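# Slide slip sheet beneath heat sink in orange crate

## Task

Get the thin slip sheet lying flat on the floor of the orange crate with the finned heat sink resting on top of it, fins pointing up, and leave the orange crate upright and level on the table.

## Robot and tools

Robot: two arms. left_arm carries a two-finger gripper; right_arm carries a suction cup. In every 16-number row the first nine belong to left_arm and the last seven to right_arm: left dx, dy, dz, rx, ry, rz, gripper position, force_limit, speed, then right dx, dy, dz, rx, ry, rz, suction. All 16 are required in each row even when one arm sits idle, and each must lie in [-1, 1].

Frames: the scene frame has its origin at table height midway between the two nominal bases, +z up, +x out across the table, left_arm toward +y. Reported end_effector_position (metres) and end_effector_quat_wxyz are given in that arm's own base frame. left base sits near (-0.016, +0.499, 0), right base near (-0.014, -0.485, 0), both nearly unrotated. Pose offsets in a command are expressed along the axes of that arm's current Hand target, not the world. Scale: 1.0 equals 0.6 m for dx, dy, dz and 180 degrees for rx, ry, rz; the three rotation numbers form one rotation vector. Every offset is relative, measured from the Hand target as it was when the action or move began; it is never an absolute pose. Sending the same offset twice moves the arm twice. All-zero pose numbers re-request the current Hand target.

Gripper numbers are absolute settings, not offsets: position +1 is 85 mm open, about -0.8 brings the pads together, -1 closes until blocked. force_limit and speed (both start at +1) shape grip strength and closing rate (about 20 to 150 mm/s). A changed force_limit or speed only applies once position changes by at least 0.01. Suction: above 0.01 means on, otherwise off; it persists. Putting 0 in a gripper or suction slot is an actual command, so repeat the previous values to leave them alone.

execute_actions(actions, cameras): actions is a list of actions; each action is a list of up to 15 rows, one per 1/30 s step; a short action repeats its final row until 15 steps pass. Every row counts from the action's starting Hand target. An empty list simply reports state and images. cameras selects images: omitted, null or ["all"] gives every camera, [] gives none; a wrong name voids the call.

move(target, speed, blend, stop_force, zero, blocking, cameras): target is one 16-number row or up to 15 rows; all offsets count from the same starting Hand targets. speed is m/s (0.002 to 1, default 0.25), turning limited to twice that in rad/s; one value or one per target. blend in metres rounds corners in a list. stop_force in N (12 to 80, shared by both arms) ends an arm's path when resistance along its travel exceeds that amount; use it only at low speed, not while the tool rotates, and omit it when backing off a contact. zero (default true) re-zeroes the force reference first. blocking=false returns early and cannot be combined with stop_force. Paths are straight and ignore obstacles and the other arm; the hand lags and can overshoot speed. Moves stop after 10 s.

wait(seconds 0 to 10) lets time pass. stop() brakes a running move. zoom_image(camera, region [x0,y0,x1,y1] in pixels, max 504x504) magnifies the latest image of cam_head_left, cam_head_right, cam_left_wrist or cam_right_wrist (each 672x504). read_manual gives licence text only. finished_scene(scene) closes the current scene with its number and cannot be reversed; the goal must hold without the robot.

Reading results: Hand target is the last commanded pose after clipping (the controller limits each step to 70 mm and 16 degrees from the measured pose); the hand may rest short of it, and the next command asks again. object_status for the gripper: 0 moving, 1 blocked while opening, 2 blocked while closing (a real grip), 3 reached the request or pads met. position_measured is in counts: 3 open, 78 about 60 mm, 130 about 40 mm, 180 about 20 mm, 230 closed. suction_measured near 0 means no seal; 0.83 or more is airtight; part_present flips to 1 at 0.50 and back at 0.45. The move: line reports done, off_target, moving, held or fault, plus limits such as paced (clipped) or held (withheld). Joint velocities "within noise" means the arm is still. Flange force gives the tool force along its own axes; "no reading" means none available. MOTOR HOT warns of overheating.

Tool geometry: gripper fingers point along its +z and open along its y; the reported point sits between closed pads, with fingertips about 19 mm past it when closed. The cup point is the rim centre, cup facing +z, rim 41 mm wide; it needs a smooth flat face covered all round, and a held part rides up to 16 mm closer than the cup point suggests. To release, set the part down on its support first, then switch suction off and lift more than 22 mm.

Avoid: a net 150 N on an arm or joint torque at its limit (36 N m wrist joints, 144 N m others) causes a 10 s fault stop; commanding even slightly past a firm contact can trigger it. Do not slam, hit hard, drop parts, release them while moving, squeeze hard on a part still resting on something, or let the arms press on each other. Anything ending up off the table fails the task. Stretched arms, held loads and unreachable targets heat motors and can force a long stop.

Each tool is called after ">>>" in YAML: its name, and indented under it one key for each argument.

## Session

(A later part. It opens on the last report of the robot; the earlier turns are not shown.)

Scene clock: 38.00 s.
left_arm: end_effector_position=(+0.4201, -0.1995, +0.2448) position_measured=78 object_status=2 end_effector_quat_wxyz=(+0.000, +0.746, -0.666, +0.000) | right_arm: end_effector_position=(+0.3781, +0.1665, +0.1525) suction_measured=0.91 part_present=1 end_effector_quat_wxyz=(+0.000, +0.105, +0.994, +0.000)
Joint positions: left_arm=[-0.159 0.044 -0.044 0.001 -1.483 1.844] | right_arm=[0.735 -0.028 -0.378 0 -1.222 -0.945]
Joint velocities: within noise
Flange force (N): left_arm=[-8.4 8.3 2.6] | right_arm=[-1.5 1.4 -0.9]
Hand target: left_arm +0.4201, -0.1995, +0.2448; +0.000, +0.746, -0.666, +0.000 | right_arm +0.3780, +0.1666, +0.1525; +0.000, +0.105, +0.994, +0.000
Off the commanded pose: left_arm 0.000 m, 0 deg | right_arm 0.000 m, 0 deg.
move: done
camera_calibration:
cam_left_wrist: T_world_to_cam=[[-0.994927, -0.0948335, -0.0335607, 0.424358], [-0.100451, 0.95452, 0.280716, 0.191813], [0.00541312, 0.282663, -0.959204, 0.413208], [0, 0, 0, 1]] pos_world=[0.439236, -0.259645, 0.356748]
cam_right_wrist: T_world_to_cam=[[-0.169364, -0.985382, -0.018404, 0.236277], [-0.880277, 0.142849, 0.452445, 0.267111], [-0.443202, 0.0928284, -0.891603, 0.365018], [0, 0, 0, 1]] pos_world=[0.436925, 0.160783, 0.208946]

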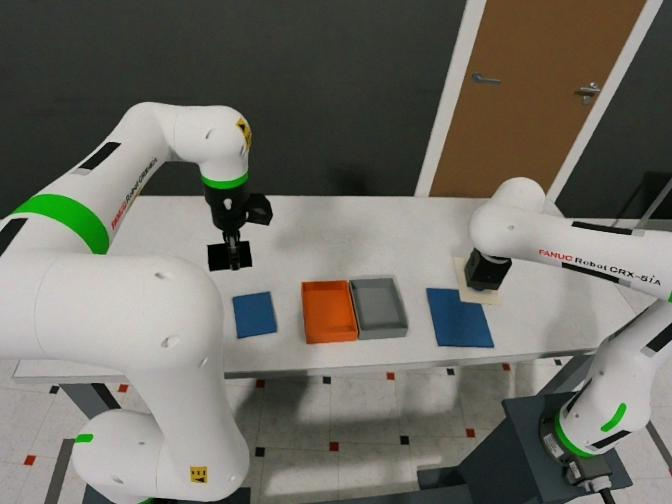

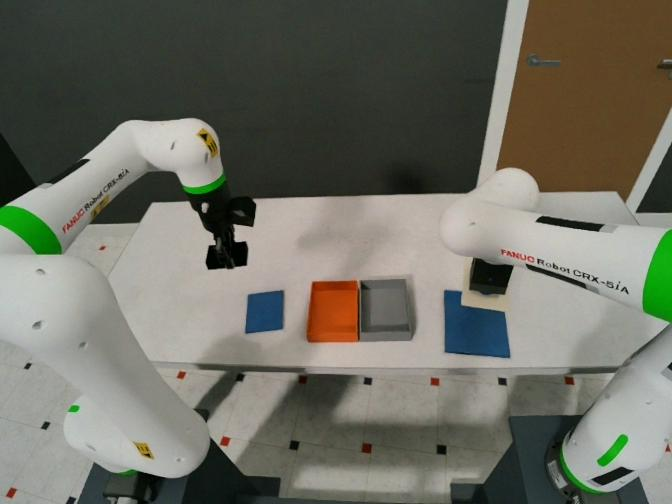

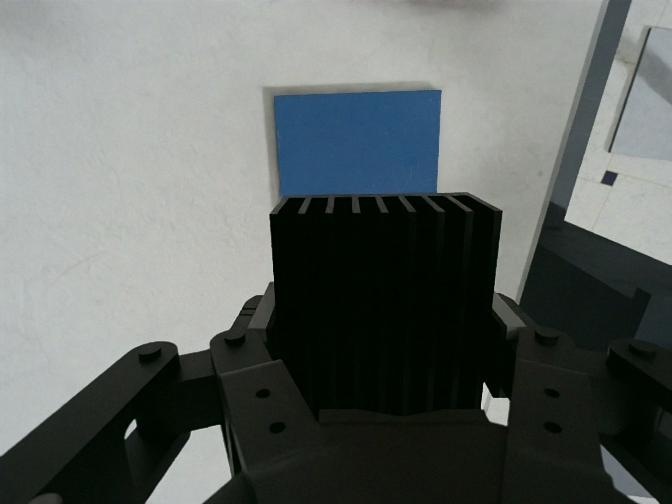

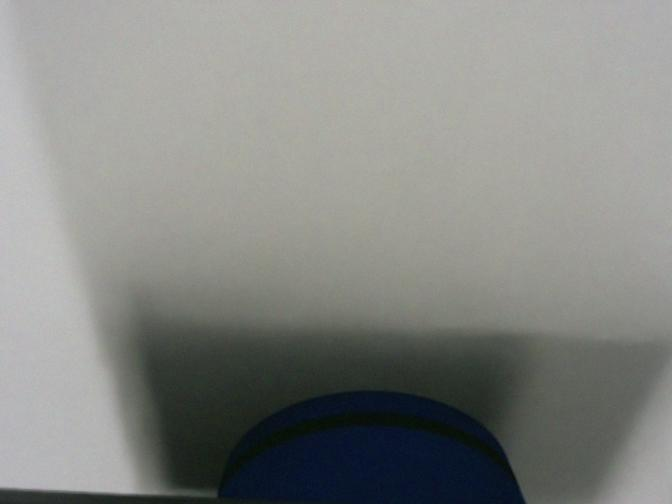

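>>> move:
  target:
    - [0,0,0,0,0,0,-1,-0.6,-1,0.0879,0.6472,0,0,0,-0.0708,1]
    - [0,0,0,0,0,0,-1,-0.6,-1,0.0879,0.6472,0.12,0,0,-0.0708,1]
  speed: [0.2,0.08]
  cameras: ["cam_head_left","cam_head_right","cam_right_wrist","cam_left_wrist"]

>>> zoom_image:
  camera: "cam_head_right"
  region: [270, 220, 430, 370]

>>> zoom_image:
  camera: "cam_head_left"
  region: [270, 220, 430, 370]

Scene clock: 41.83 s.
left_arm: end_effector_position=(+0.4201, -0.1995, +0.2448) position_measured=78 object_status=2 end_effector_quat_wxyz=(+0.000, +0.746, -0.666, +0.000) | right_arm: end_effector_position=(+0.4073, +0.5573, +0.0802) suction_measured=0.91 part_present=1 end_effector_quat_wxyz=(+0.000, -0.006, +1.000, +0.000)
Joint positions: left_arm=[-0.159 0.044 -0.044 0.001 -1.483 1.844] | right_arm=[1.129 0.706 0.418 0 -1.284 -1.116]
Joint velocities: within noise
Flange force (N): left_arm=[-8.7 8.7 3.0] | right_arm=[-2.5 4.0 -1.0]
Hand target: left_arm +0.4201, -0.1995, +0.2448; +0.000, +0.746, -0.666, +0.000 | right_arm +0.4074, +0.5573, +0.0803; +0.000, -0.006, +1.000, +0.000
Off the commanded pose: left_arm 0.000 m, 0 deg | right_arm 0.000 m, 0 deg.
move: done
camera_calibration:
cam_left_wrist: T_world_to_cam=[[-0.994927, -0.0948335, -0.0335607, 0.424358], [-0.100451, 0.95452, 0.280716, 0.191813], [0.00541312, 0.282663, -0.959204, 0.413208], [0, 0, 0, 1]] pos_world=[0.439236, -0.259645, 0.356748]
cam_right_wrist: T_world_to_cam=[[0.0521253, -0.998465, -0.0187219, 0.542072], [-0.889938, -0.0549492, 0.45276, 0.38381], [-0.453094, -0.00693899, -0.891436, 0.33684], [0, 0, 0, 1]] pos_world=[0.465932, 0.564668, 0.136646]

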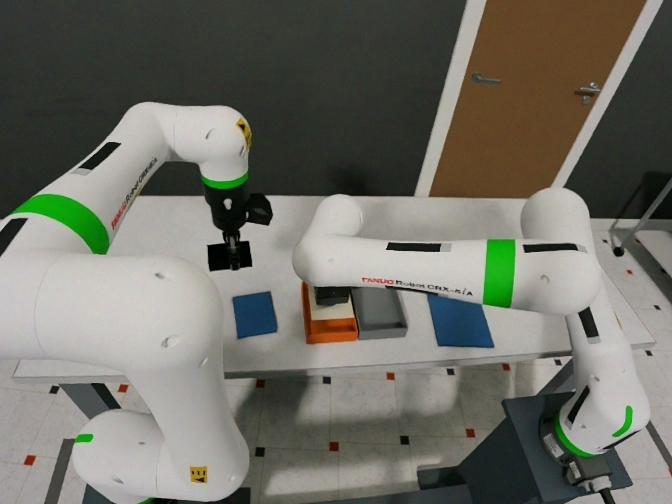

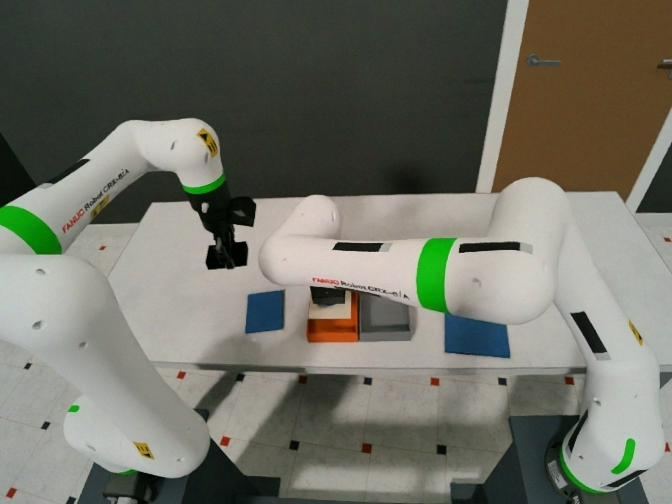

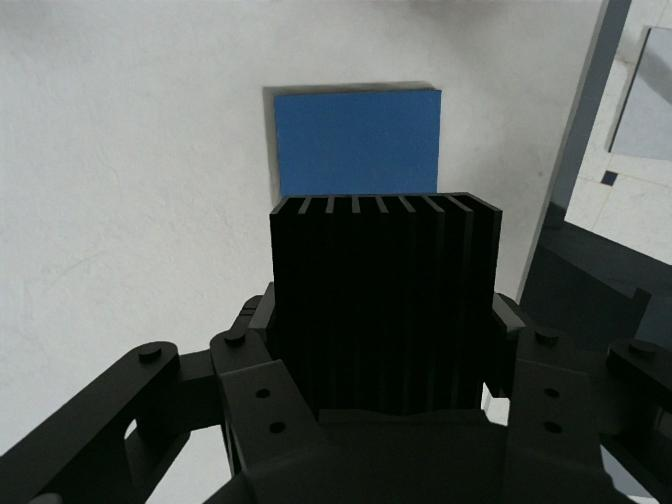

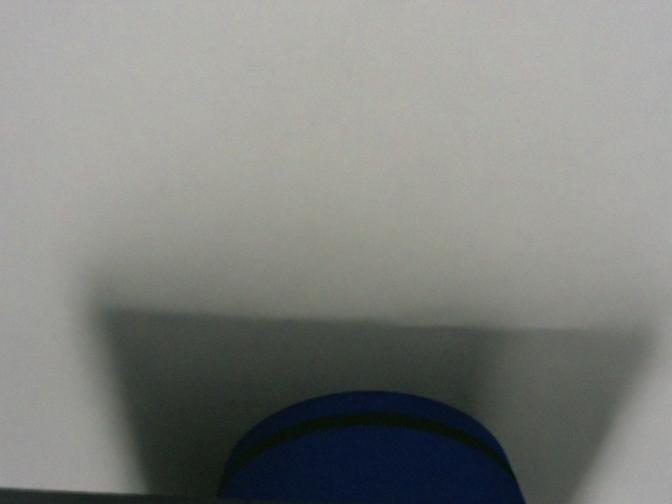

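Scaled by 3.150 from the camera's 672x504 image, which has a finer 960x720 frame.

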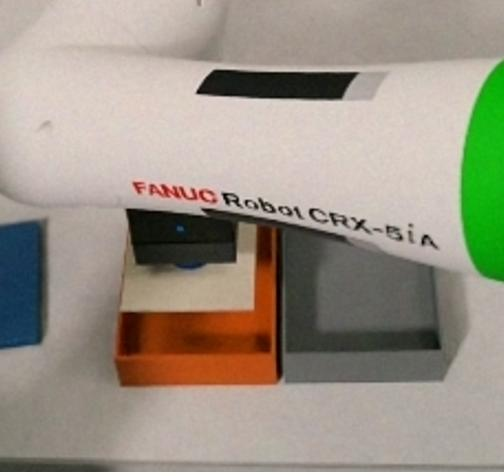

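Scaled by 3.150 from the camera's 672x504 image, which has a finer 960x720 frame.

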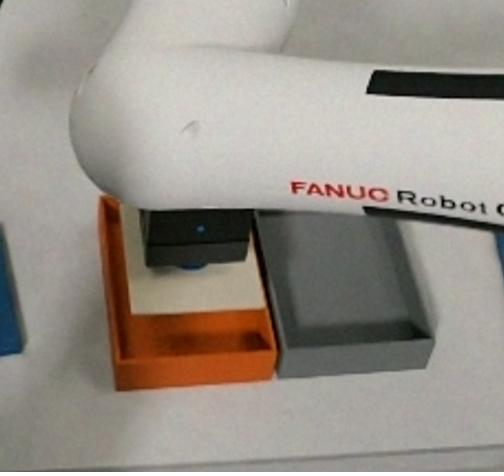

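>>> zoom_image:
  camera: "cam_head_right"
  region: [300, 280, 370, 350]

>>> zoom_image:
  camera: "cam_head_left"
  region: [295, 280, 365, 350]

Scaled by 7.200 from the camera's 672x504 image, which has a finer 960x720 frame.

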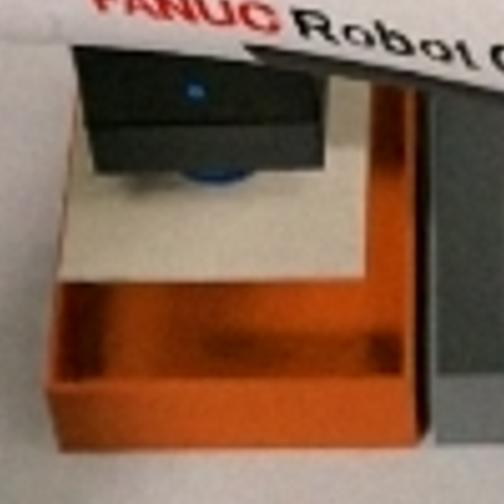

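Scaled by 7.200 from the camera's 672x504 image, which has a finer 960x720 frame.

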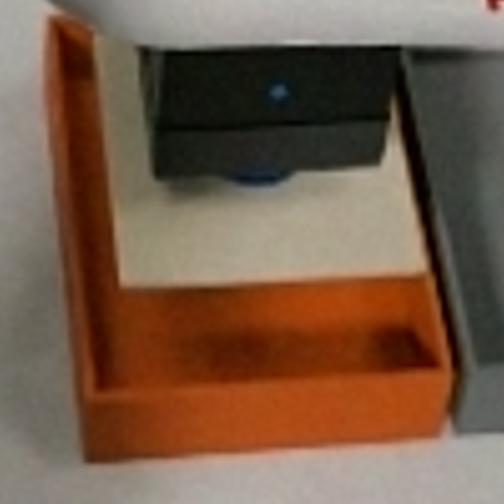

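>>> move:
  target: [0,0,0,0,0,0,-1,-0.6,-1,0,0,0.0583,0,0,0,1]
  speed: 0.05
  cameras: ["cam_head_left","cam_head_right"]

>>> zoom_image:
  camera: "cam_head_right"
  region: [300, 280, 370, 350]

>>> zoom_image:
  camera: "cam_head_left"
  region: [295, 280, 365, 350]

Scene clock: 43.97 s.
left_arm: end_effector_position=(+0.4201, -0.1995, +0.2448) position_measured=78 object_status=2 end_effector_quat_wxyz=(+0.000, +0.746, -0.666, +0.000) | right_arm: end_effector_position=(+0.4074, +0.5573, +0.0453) suction_measured=0.91 part_present=1 end_effector_quat_wxyz=(+0.000, -0.006, +1.000, +0.000)
Joint positions: left_arm=[-0.159 0.044 -0.044 0.001 -1.483 1.844] | right_arm=[1.129 0.735 0.381 0 -1.218 -1.116]
Joint velocities: within noise
Flange force (N): left_arm=[-9.4 9.1 2.7] | right_arm=[-1.8 3.4 -0.5]
Hand target: left_arm +0.4201, -0.1995, +0.2448; +0.000, +0.746, -0.666, +0.000 | right_arm +0.4073, +0.5573, +0.0453; +0.000, -0.006, +1.000, +0.000
Off the commanded pose: left_arm 0.000 m, 0 deg | right_arm 0.000 m, 0 deg.
move: done
Images, in order (width x height): cam_head_left 672x504, cam_head_right 672x504.

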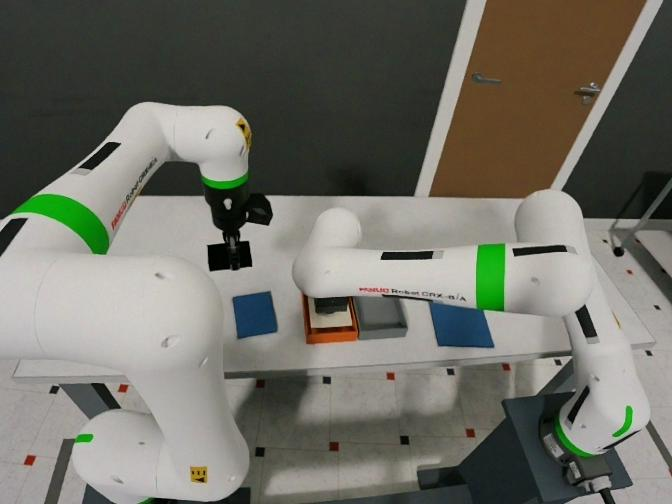

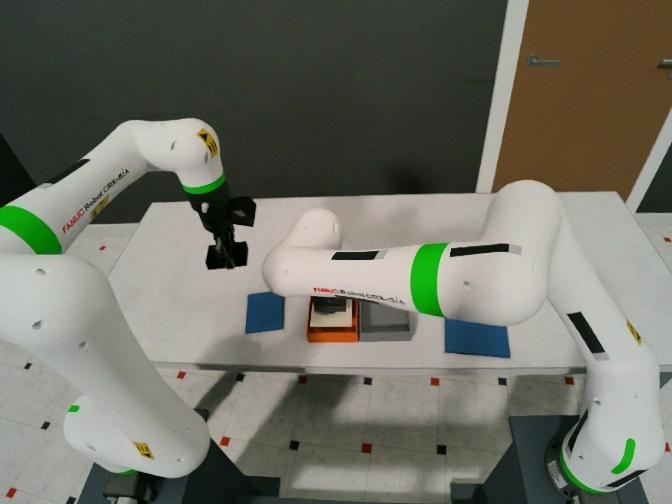

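Scaled by 7.200 from the camera's 672x504 image, which has a finer 960x720 frame.

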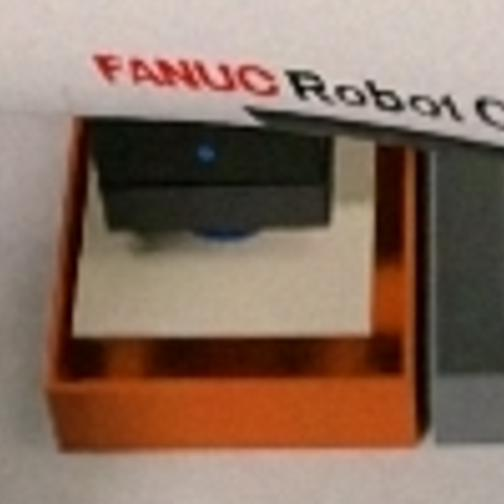

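Scaled by 7.200 from the camera's 672x504 image, which has a finer 960x720 frame.

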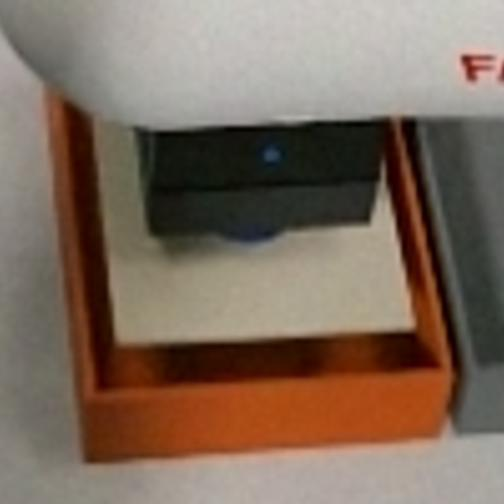

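>>> move:
  target:
    - [0,0,0,0,0,0,-1,-0.6,-1,0,-0.0035,0,0,0,0,1]
    - [0,0,0,0,0,0,-1,-0.6,-1,0,-0.0035,0.06,0,0,0,1]
    - [0,0,0,0,0,0,-1,-0.6,-1,0,-0.0035,0.115,0,0,0,1]
  speed: [0.03,0.03,0.012]
  stop_force: 12
  cameras: ["cam_head_left","cam_head_right"]

>>> zoom_image:
  camera: "cam_head_right"
  region: [300, 280, 370, 350]

>>> zoom_image:
  camera: "cam_head_left"
  region: [295, 280, 365, 350]

Scene clock: 47.90 s.
left_arm: end_effector_position=(+0.4201, -0.1995, +0.2448) position_measured=78 object_status=2 end_effector_quat_wxyz=(+0.000, +0.746, -0.666, +0.000) | right_arm: end_effector_position=(+0.4074, +0.5553, -0.0089) suction_measured=0.91 part_present=1 end_effector_quat_wxyz=(+0.000, -0.006, +1.000, +0.000)
Joint positions: left_arm=[-0.159 0.044 -0.044 0.001 -1.483 1.844] | right_arm=[1.128 0.786 0.332 0 -1.117 -1.115]
Joint velocities: within noise
Flange force (N): left_arm=[-8.3 8.3 2.5] | right_arm=[1.6 0.2 -22.3]
Hand target: left_arm +0.4201, -0.1995, +0.2448; +0.000, +0.746, -0.666, +0.000 | right_arm +0.4074, +0.5553, -0.0089; +0.000, -0.006, +1.000, +0.000 (not the last commanded pose)
Off the commanded pose: left_arm 0.000 m, 0 deg | right_arm 0.015 m, 0 deg.
move: contact (right_arm); path passed 2 of 3 targets
Images, in order (width x height): cam_head_left 672x504, cam_head_right 672x504.

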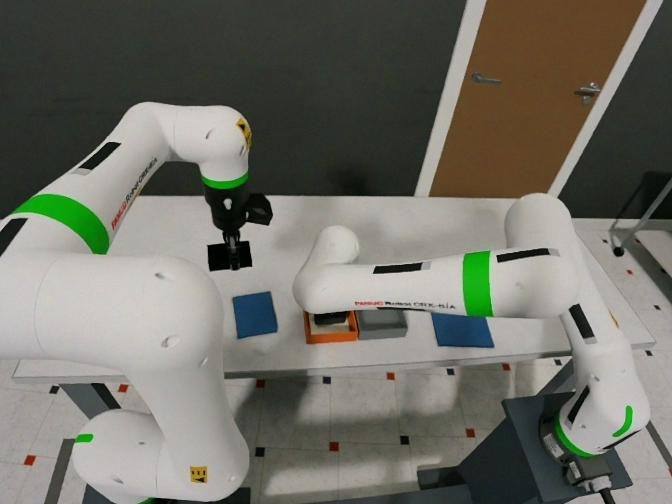

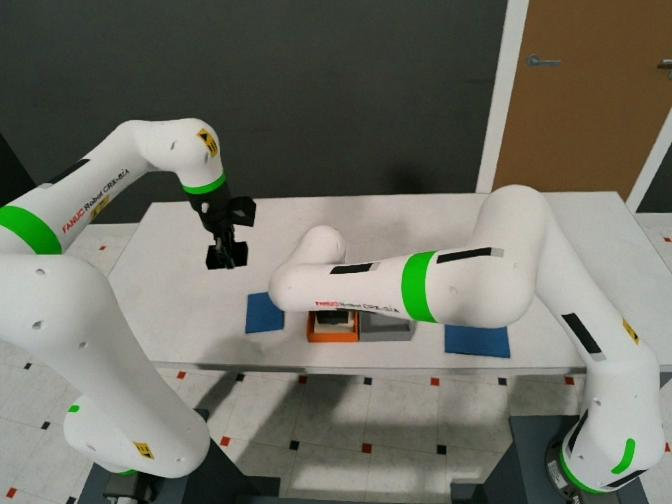

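Scaled by 7.200 from the camera's 672x504 image, which has a finer 960x720 frame.

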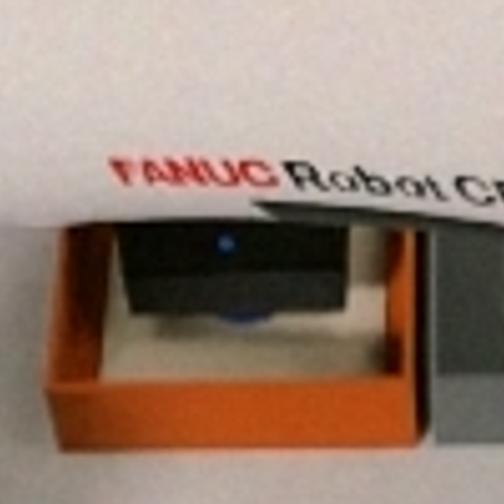

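Scaled by 7.200 from the camera's 672x504 image, which has a finer 960x720 frame.

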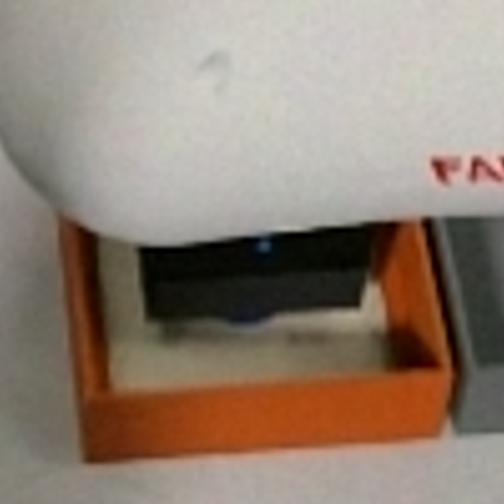

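>>> move:
  target: [0,0,0,0,0,0,-1,-0.6,-1,0,0,0,0,0,0,0]
  cameras: []

>>> wait:
  seconds: 1
  cameras: []

>>> move:
  target:
    - [0,0,0,0,0,0,-1,-0.6,-1,0,0,-0.06,0,0,0,0]
    - [0,0,0,0,0,0,-1,-0.6,-1,0,0,-0.2,0,0,0,0]
  speed: [0.03,0.15]
  cameras: ["cam_right_wrist"]

Scene clock: 49.37 s.
left_arm: end_effector_position=(+0.4201, -0.1995, +0.2448) position_measured=78 object_status=2 end_effector_quat_wxyz=(+0.000, +0.746, -0.666, +0.000) | right_arm: end_effector_position=(+0.4074, +0.5553, -0.0089) suction_measured=0.00 part_present=0 end_effector_quat_wxyz=(+0.000, -0.006, +1.000, +0.000)
Joint positions: left_arm=[-0.159 0.044 -0.044 0.001 -1.483 1.844] | right_arm=[1.128 0.786 0.332 0 -1.117 -1.115]
Joint velocities: within noise
Flange force (N): left_arm=[-8.6 9.0 2.7] | right_arm=[7.8 -5.3 -46.6]
Hand target: left_arm +0.4201, -0.1995, +0.2448; +0.000, +0.746, -0.666, +0.000 | right_arm +0.4074, +0.5553, -0.0089; +0.000, -0.006, +1.000, +0.000
Off the commanded pose: left_arm 0.000 m, 0 deg | right_arm 0.000 m, 0 deg.
move: done
No camera images: "cameras" was empty.

Scene clock: 50.37 s.
left_arm: end_effector_position=(+0.4201, -0.1995, +0.2448) position_measured=78 object_status=2 end_effector_quat_wxyz=(+0.000, +0.746, -0.666, +0.000) | right_arm: end_effector_position=(+0.4074, +0.5553, -0.0089) suction_measured=0.00 part_present=0 end_effector_quat_wxyz=(+0.000, -0.006, +1.000, +0.000)
Joint positions: left_arm=[-0.159 0.044 -0.044 0.001 -1.483 1.844] | right_arm=[1.128 0.786 0.332 0 -1.117 -1.115]
Joint velocities: within noise
Flange force (N): left_arm=[-8.5 8.0 3.0] | right_arm=[6.3 -3.1 -47.6]
Hand target: left_arm +0.4201, -0.1995, +0.2448; +0.000, +0.746, -0.666, +0.000 | right_arm +0.4074, +0.5553, -0.0089; +0.000, -0.006, +1.000, +0.000
Off the commanded pose: left_arm 0.000 m, 0 deg | right_arm 0.000 m, 0 deg.
wait: 1.00 s; at rest by 0.17 s
No camera images: "cameras" was empty.

Scene clock: 52.47 s.
left_arm: end_effector_position=(+0.4201, -0.1995, +0.2448) position_measured=78 object_status=2 end_effector_quat_wxyz=(+0.000, +0.746, -0.666, +0.000) | right_arm: end_effector_position=(+0.4074, +0.5553, +0.1111) suction_measured=0.00 part_present=0 end_effector_quat_wxyz=(+0.000, -0.006, +1.000, +0.000)
Joint positions: left_arm=[-0.159 0.044 -0.044 0.001 -1.483 1.844] | right_arm=[1.128 0.68 0.451 0 -1.342 -1.115]
Joint velocities: within noise
Flange force (N): left_arm=[-8.0 8.5 2.7] | right_arm=[-0.5 2.1 -1.2]
Hand target: left_arm +0.4201, -0.1995, +0.2448; +0.000, +0.746, -0.666, +0.000 | right_arm +0.4074, +0.5553, +0.1111; +0.000, -0.006, +1.000, +0.000
Off the commanded pose: left_arm 0.000 m, 0 deg | right_arm 0.000 m, 0 deg.
move: done
camera_calibration:
cam_right_wrist: T_world_to_cam=[[0.052132, -0.998461, -0.018934, 0.540676], [-0.890038, -0.0550528, 0.45255, 0.369984], [-0.452896, -0.00674035, -0.891538, 0.364141], [0, 0, 0, 1]] pos_world=[0.466031, 0.562667, 0.167446]
Images, in order (width x height): cam_right_wrist 672x504.

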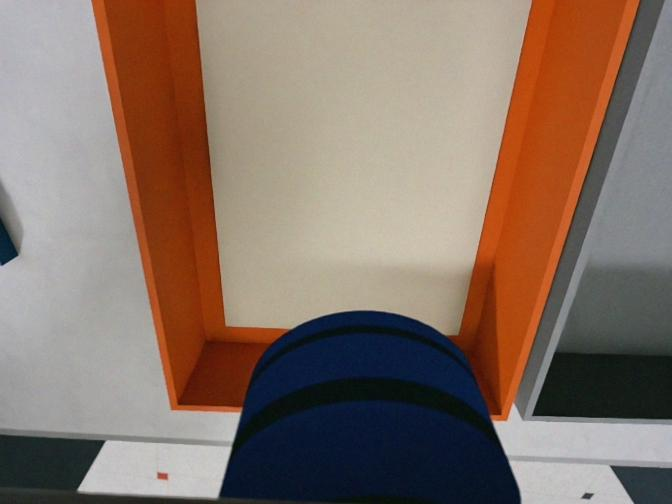

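>>> move:
  target:
    - [0,0,0,0,0,0,-1,-0.6,-1,0,0,-0.2,0,0,0,0]
    - [0,0,0,0,0,0,-1,-0.6,-1,0,-0.667,-0.35,0,0,0,0]
  blend: [0.05,0]
  cameras: ["cam_head_right"]

>>> move:
  target:
    - [0.4145,0.07,0,0,0,0.0389,-1,-0.6,-1,0,0,0,0,0,0,0]
    - [0.4145,0.07,0.25,0,0,0.0389,-1,-0.6,-1,0,0,0,0,0,0,0]
  speed: [0.2,0.12]
  cameras: ["cam_head_left","cam_head_right","cam_left_wrist"]

>>> zoom_image:
  camera: "cam_head_right"
  region: [290, 260, 380, 350]

>>> zoom_image:
  camera: "cam_head_left"
  region: [285, 260, 375, 350]

Scene clock: 55.43 s.
left_arm: end_effector_position=(+0.4201, -0.1995, +0.2448) position_measured=78 object_status=2 end_effector_quat_wxyz=(+0.000, +0.746, -0.666, +0.000) | right_arm: end_effector_position=(+0.4125, +0.1552, +0.3212) suction_measured=0.00 part_present=0 end_effector_quat_wxyz=(+0.000, -0.006, +1.000, +0.000)
Joint positions: left_arm=[-0.159 0.044 -0.044 0.001 -1.483 1.844] | right_arm=[0.659 -0.02 0.029 0 -1.621 -0.647]
Joint velocities: within noise
Flange force (N): left_arm=[-8.4 8.5 2.6] | right_arm=[0.2 0.3 0.3]
Hand target: left_arm +0.4201, -0.1995, +0.2448; +0.000, +0.746, -0.666, +0.000 | right_arm +0.4125, +0.1552, +0.3212; +0.000, -0.006, +1.000, +0.000
Off the commanded pose: left_arm 0.000 m, 0 deg | right_arm 0.000 m, 0 deg.
move: done
Images, in order (width x height): cam_head_right 672x504.

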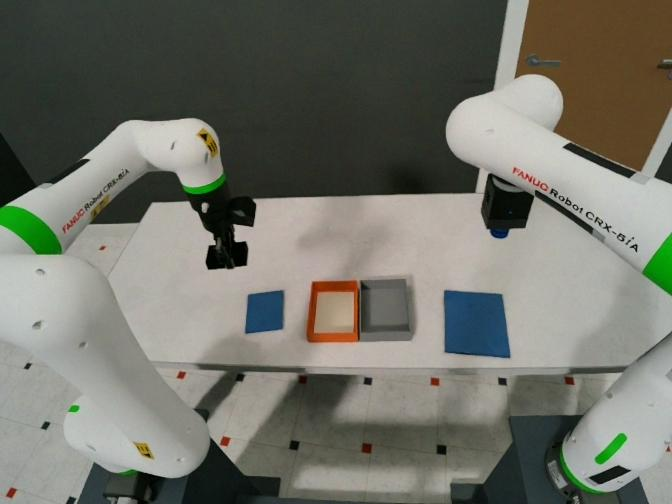

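Scene clock: 58.37 s.
left_arm: end_effector_position=(+0.4066, -0.4515, +0.0951) position_measured=78 object_status=2 end_effector_quat_wxyz=(+0.000, +0.704, -0.710, +0.000) | right_arm: end_effector_position=(+0.4125, +0.1552, +0.3212) suction_measured=0.00 part_present=0 end_effector_quat_wxyz=(+0.000, -0.006, +1.000, +0.000)
Joint positions: left_arm=[-0.622 0.475 0.137 0.001 -1.233 2.184] | right_arm=[0.659 -0.02 0.03 0 -1.621 -0.647]
Joint velocities: within noise
Flange force (N): left_arm=[-11.8 7.4 -1.1] | right_arm=[-1.5 1.5 -2.3]
Hand target: left_arm +0.4066, -0.4515, +0.0951; +0.000, +0.704, -0.710, +0.000 | right_arm +0.4125, +0.1552, +0.3212; +0.000, -0.006, +1.000, +0.000
Off the commanded pose: left_arm 0.000 m, 0 deg | right_arm 0.000 m, 0 deg.
move: done
camera_calibration:
cam_left_wrist: T_world_to_cam=[[-0.999061, 0.027069, -0.0338194, 0.438714], [0.0164989, 0.959651, 0.280708, 0.427794], [0.0400533, 0.279886, -0.959197, 0.325581], [0, 0, 0, 1]] pos_world=[0.418204, -0.513535, 0.207048]
Images, in order (width x height): cam_head_left 672x504, cam_head_right 672x504, cam_left_wrist 672x504.

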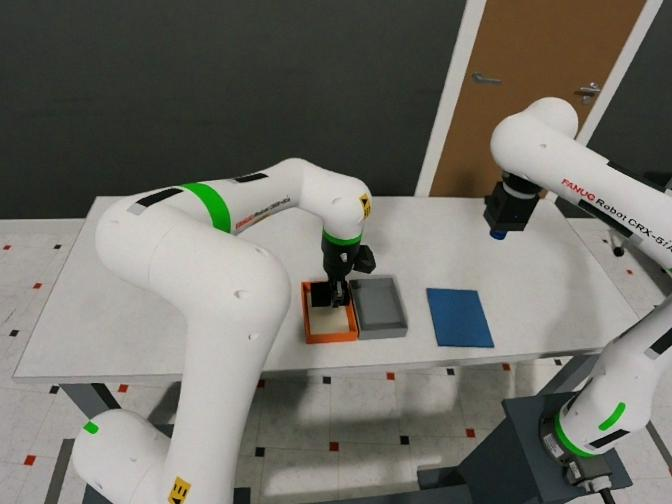

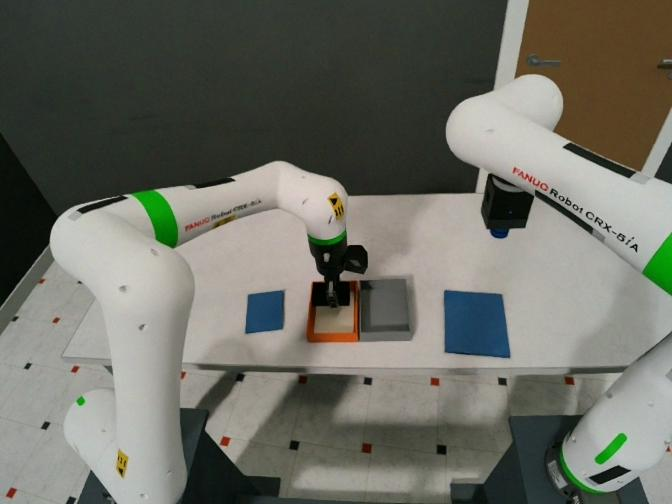

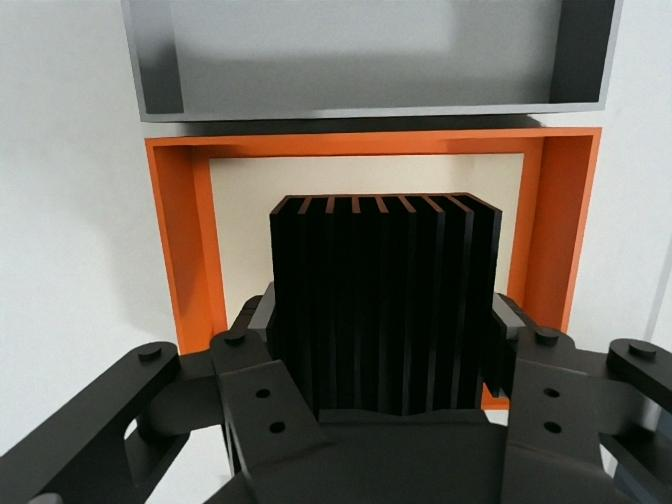

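Scaled by 5.600 from the camera's 672x504 image, which has a finer 960x720 frame.

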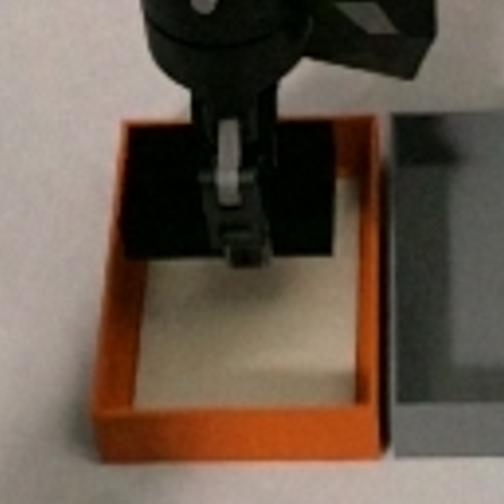

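Scaled by 5.600 from the camera's 672x504 image, which has a finer 960x720 frame.

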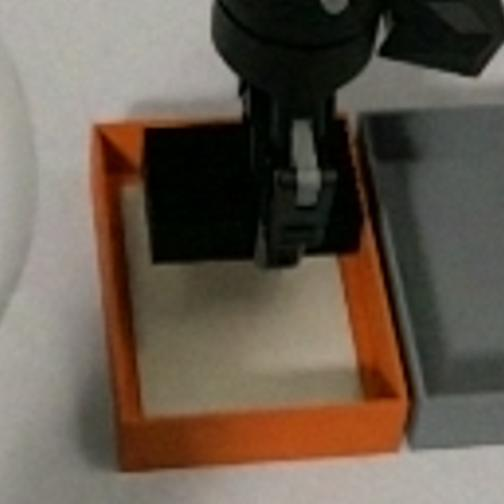

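>>> move:
  target:
    - [0,0,0.1,0,0,0,-1,-0.6,-1,0,0,0,0,0,0,0]
    - [0,0,0.145,0,0,0,-1,-0.6,-1,0,0,0,0,0,0,0]
  speed: [0.08,0.012]
  stop_force: 12
  cameras: ["cam_left_wrist","cam_head_right"]

Scene clock: 61.23 s.
left_arm: end_effector_position=(+0.4066, -0.4517, +0.0193) position_measured=78 object_status=2 end_effector_quat_wxyz=(+0.000, +0.704, -0.710, +0.001) | right_arm: end_effector_position=(+0.4125, +0.1552, +0.3212) suction_measured=0.00 part_present=0 end_effector_quat_wxyz=(+0.000, -0.006, +1.000, +0.000)
Joint positions: left_arm=[-0.622 0.55 0.058 0.001 -1.078 2.183] | right_arm=[0.659 -0.02 0.03 0 -1.621 -0.647]
Joint velocities: within noise
Flange force (N): left_arm=[-14.3 8.0 -22.8] | right_arm=[-0.5 2.1 -1.9]
Hand target: left_arm +0.4066, -0.4517, +0.0193; +0.000, +0.704, -0.710, +0.001 (not the last commanded pose) | right_arm +0.4125, +0.1552, +0.3212; +0.000, -0.006, +1.000, +0.000
Off the commanded pose: left_arm 0.011 m, 0 deg | right_arm 0.000 m, 0 deg.
move: contact (left_arm); path passed 1 of 2 targets
camera_calibration:
cam_left_wrist: T_world_to_cam=[[-0.999061, 0.0270603, -0.0338271, 0.436153], [0.0165011, 0.95974, 0.280404, 0.44935], [0.040053, 0.279583, -0.959286, 0.252786], [0, 0, 0, 1]] pos_world=[0.418204, -0.513736, 0.131249]
Images, in order (width x height): cam_head_right 672x504, cam_left_wrist 672x504.

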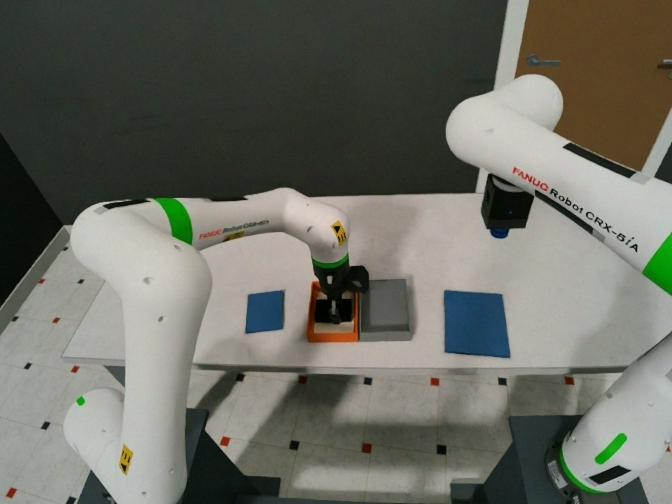

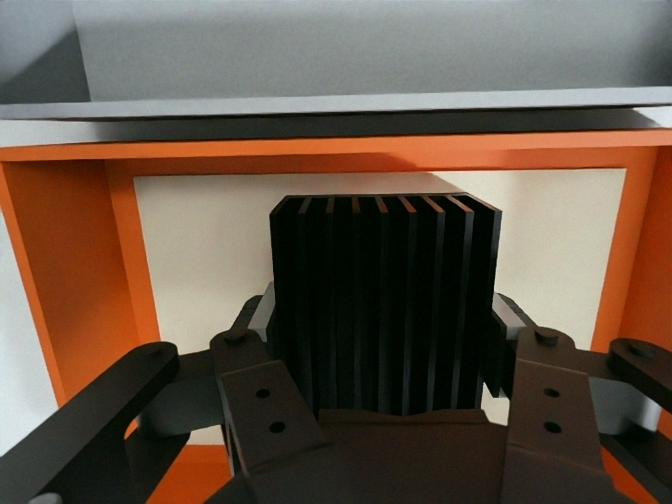

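>>> move:
  target: [0,0,0,0,0,0,0.8,-0.6,-1,0,0,0,0,0,0,0]
  cameras: []

>>> move:
  target:
    - [0,0,-0.12,0,0,0,0.8,-0.6,-1,0,0,0,0,0,0,0]
    - [0,0,-0.33,0,0,0,0.8,-0.6,-1,0,0,0,0,0,0,0]
  speed: [0.06,0.2]

>>> zoom_image:
  camera: "cam_left_wrist"
  region: [150, 60, 550, 360]

Scene clock: 62.63 s.
left_arm: end_effector_position=(+0.4066, -0.4517, +0.0193) position_measured=28 object_status=0 end_effector_quat_wxyz=(+0.000, +0.704, -0.710, +0.001) | right_arm: end_effector_position=(+0.4125, +0.1552, +0.3212) suction_measured=0.00 part_present=0 end_effector_quat_wxyz=(+0.000, -0.006, +1.000, +0.000)
Joint positions: left_arm=[-0.622 0.55 0.058 0.001 -1.078 2.183] | right_arm=[0.659 -0.02 0.03 0 -1.621 -0.647]
Joint velocities: within noise
Flange force (N): left_arm=[-12.0 8.0 -4.7] | right_arm=[-0.7 0.9 -1.6]
Hand target: left_arm +0.4066, -0.4517, +0.0193; +0.000, +0.704, -0.710, +0.001 | right_arm +0.4125, +0.1552, +0.3212; +0.000, -0.006, +1.000, +0.000
Off the commanded pose: left_arm 0.000 m, 0 deg | right_arm 0.000 m, 0 deg.
move: done
No camera images: "cameras" was empty.

Scene clock: 64.90 s.
left_arm: end_effector_position=(+0.4066, -0.4513, +0.2173) position_measured=28 object_status=3 end_effector_quat_wxyz=(+0.000, +0.704, -0.710, +0.001) | right_arm: end_effector_position=(+0.4125, +0.1552, +0.3212) suction_measured=0.00 part_present=0 end_effector_quat_wxyz=(+0.000, -0.006, +1.000, +0.000)
Joint positions: left_arm=[-0.621 0.412 0.339 0.001 -1.497 2.183] | right_arm=[0.659 -0.02 0.03 0 -1.621 -0.647]
Joint velocities: within noise
Flange force (N): left_arm=[-13.1 8.4 0.9] | right_arm=[-1.5 1.0 -1.6]
Hand target: left_arm +0.4066, -0.4514, +0.2173; +0.000, +0.704, -0.710, +0.001 | right_arm +0.4125, +0.1552, +0.3212; +0.000, -0.006, +1.000, +0.000
Off the commanded pose: left_arm 0.000 m, 0 deg | right_arm 0.000 m, 0 deg.
move: done
camera_calibration:
cam_left_wrist: T_world_to_cam=[[-0.99906, 0.0271586, -0.0337938, 0.442975], [0.0166009, 0.959711, 0.280498, 0.393384], [0.0400502, 0.279674, -0.959259, 0.442552], [0, 0, 0, 1]] pos_world=[0.418304, -0.513336, 0.329148]
cam_right_wrist: T_world_to_cam=[[0.0521308, -0.998461, -0.0189334, 0.144905], [-0.890038, -0.0550515, 0.45255, 0.257415], [-0.452896, -0.00674033, -0.891538, 0.551066], [0, 0, 0, 1]] pos_world=[0.471131, 0.162567, 0.377546]

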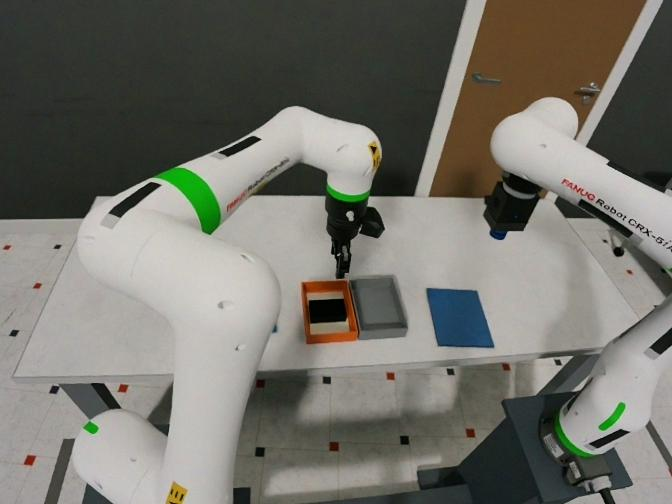

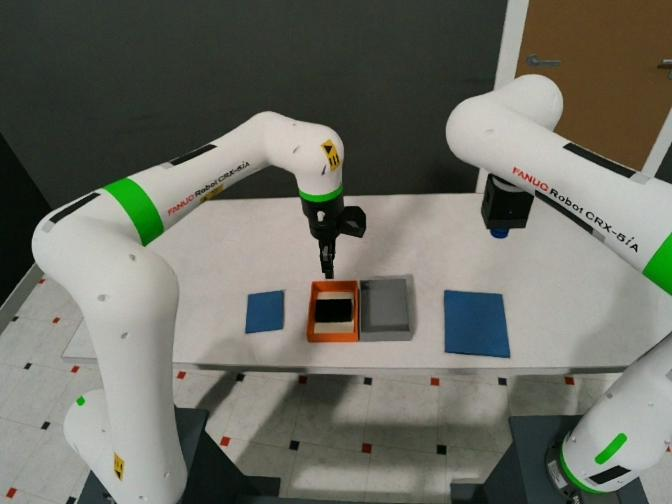

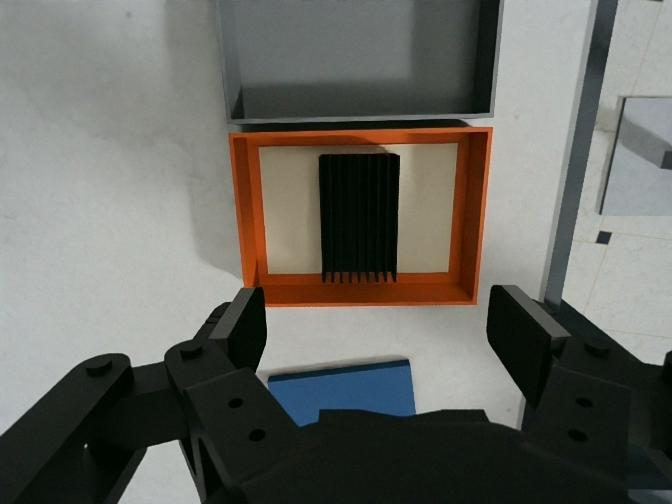

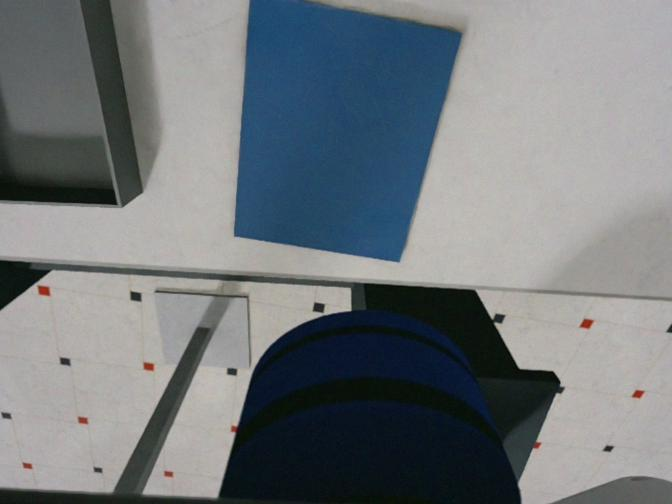

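Scaled by 1.260 from the camera's 672x504 image, which has a finer 960x720 frame.

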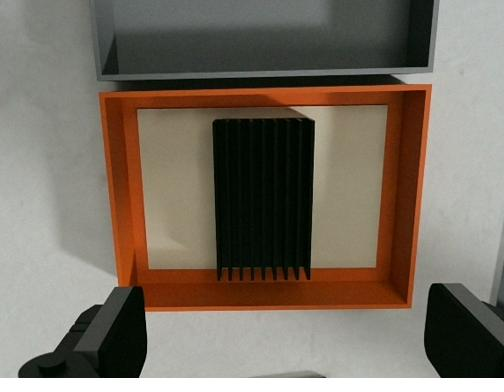

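Perfect.

>>> finished_scene:
  scene: 1

The scene is finished: the task was done.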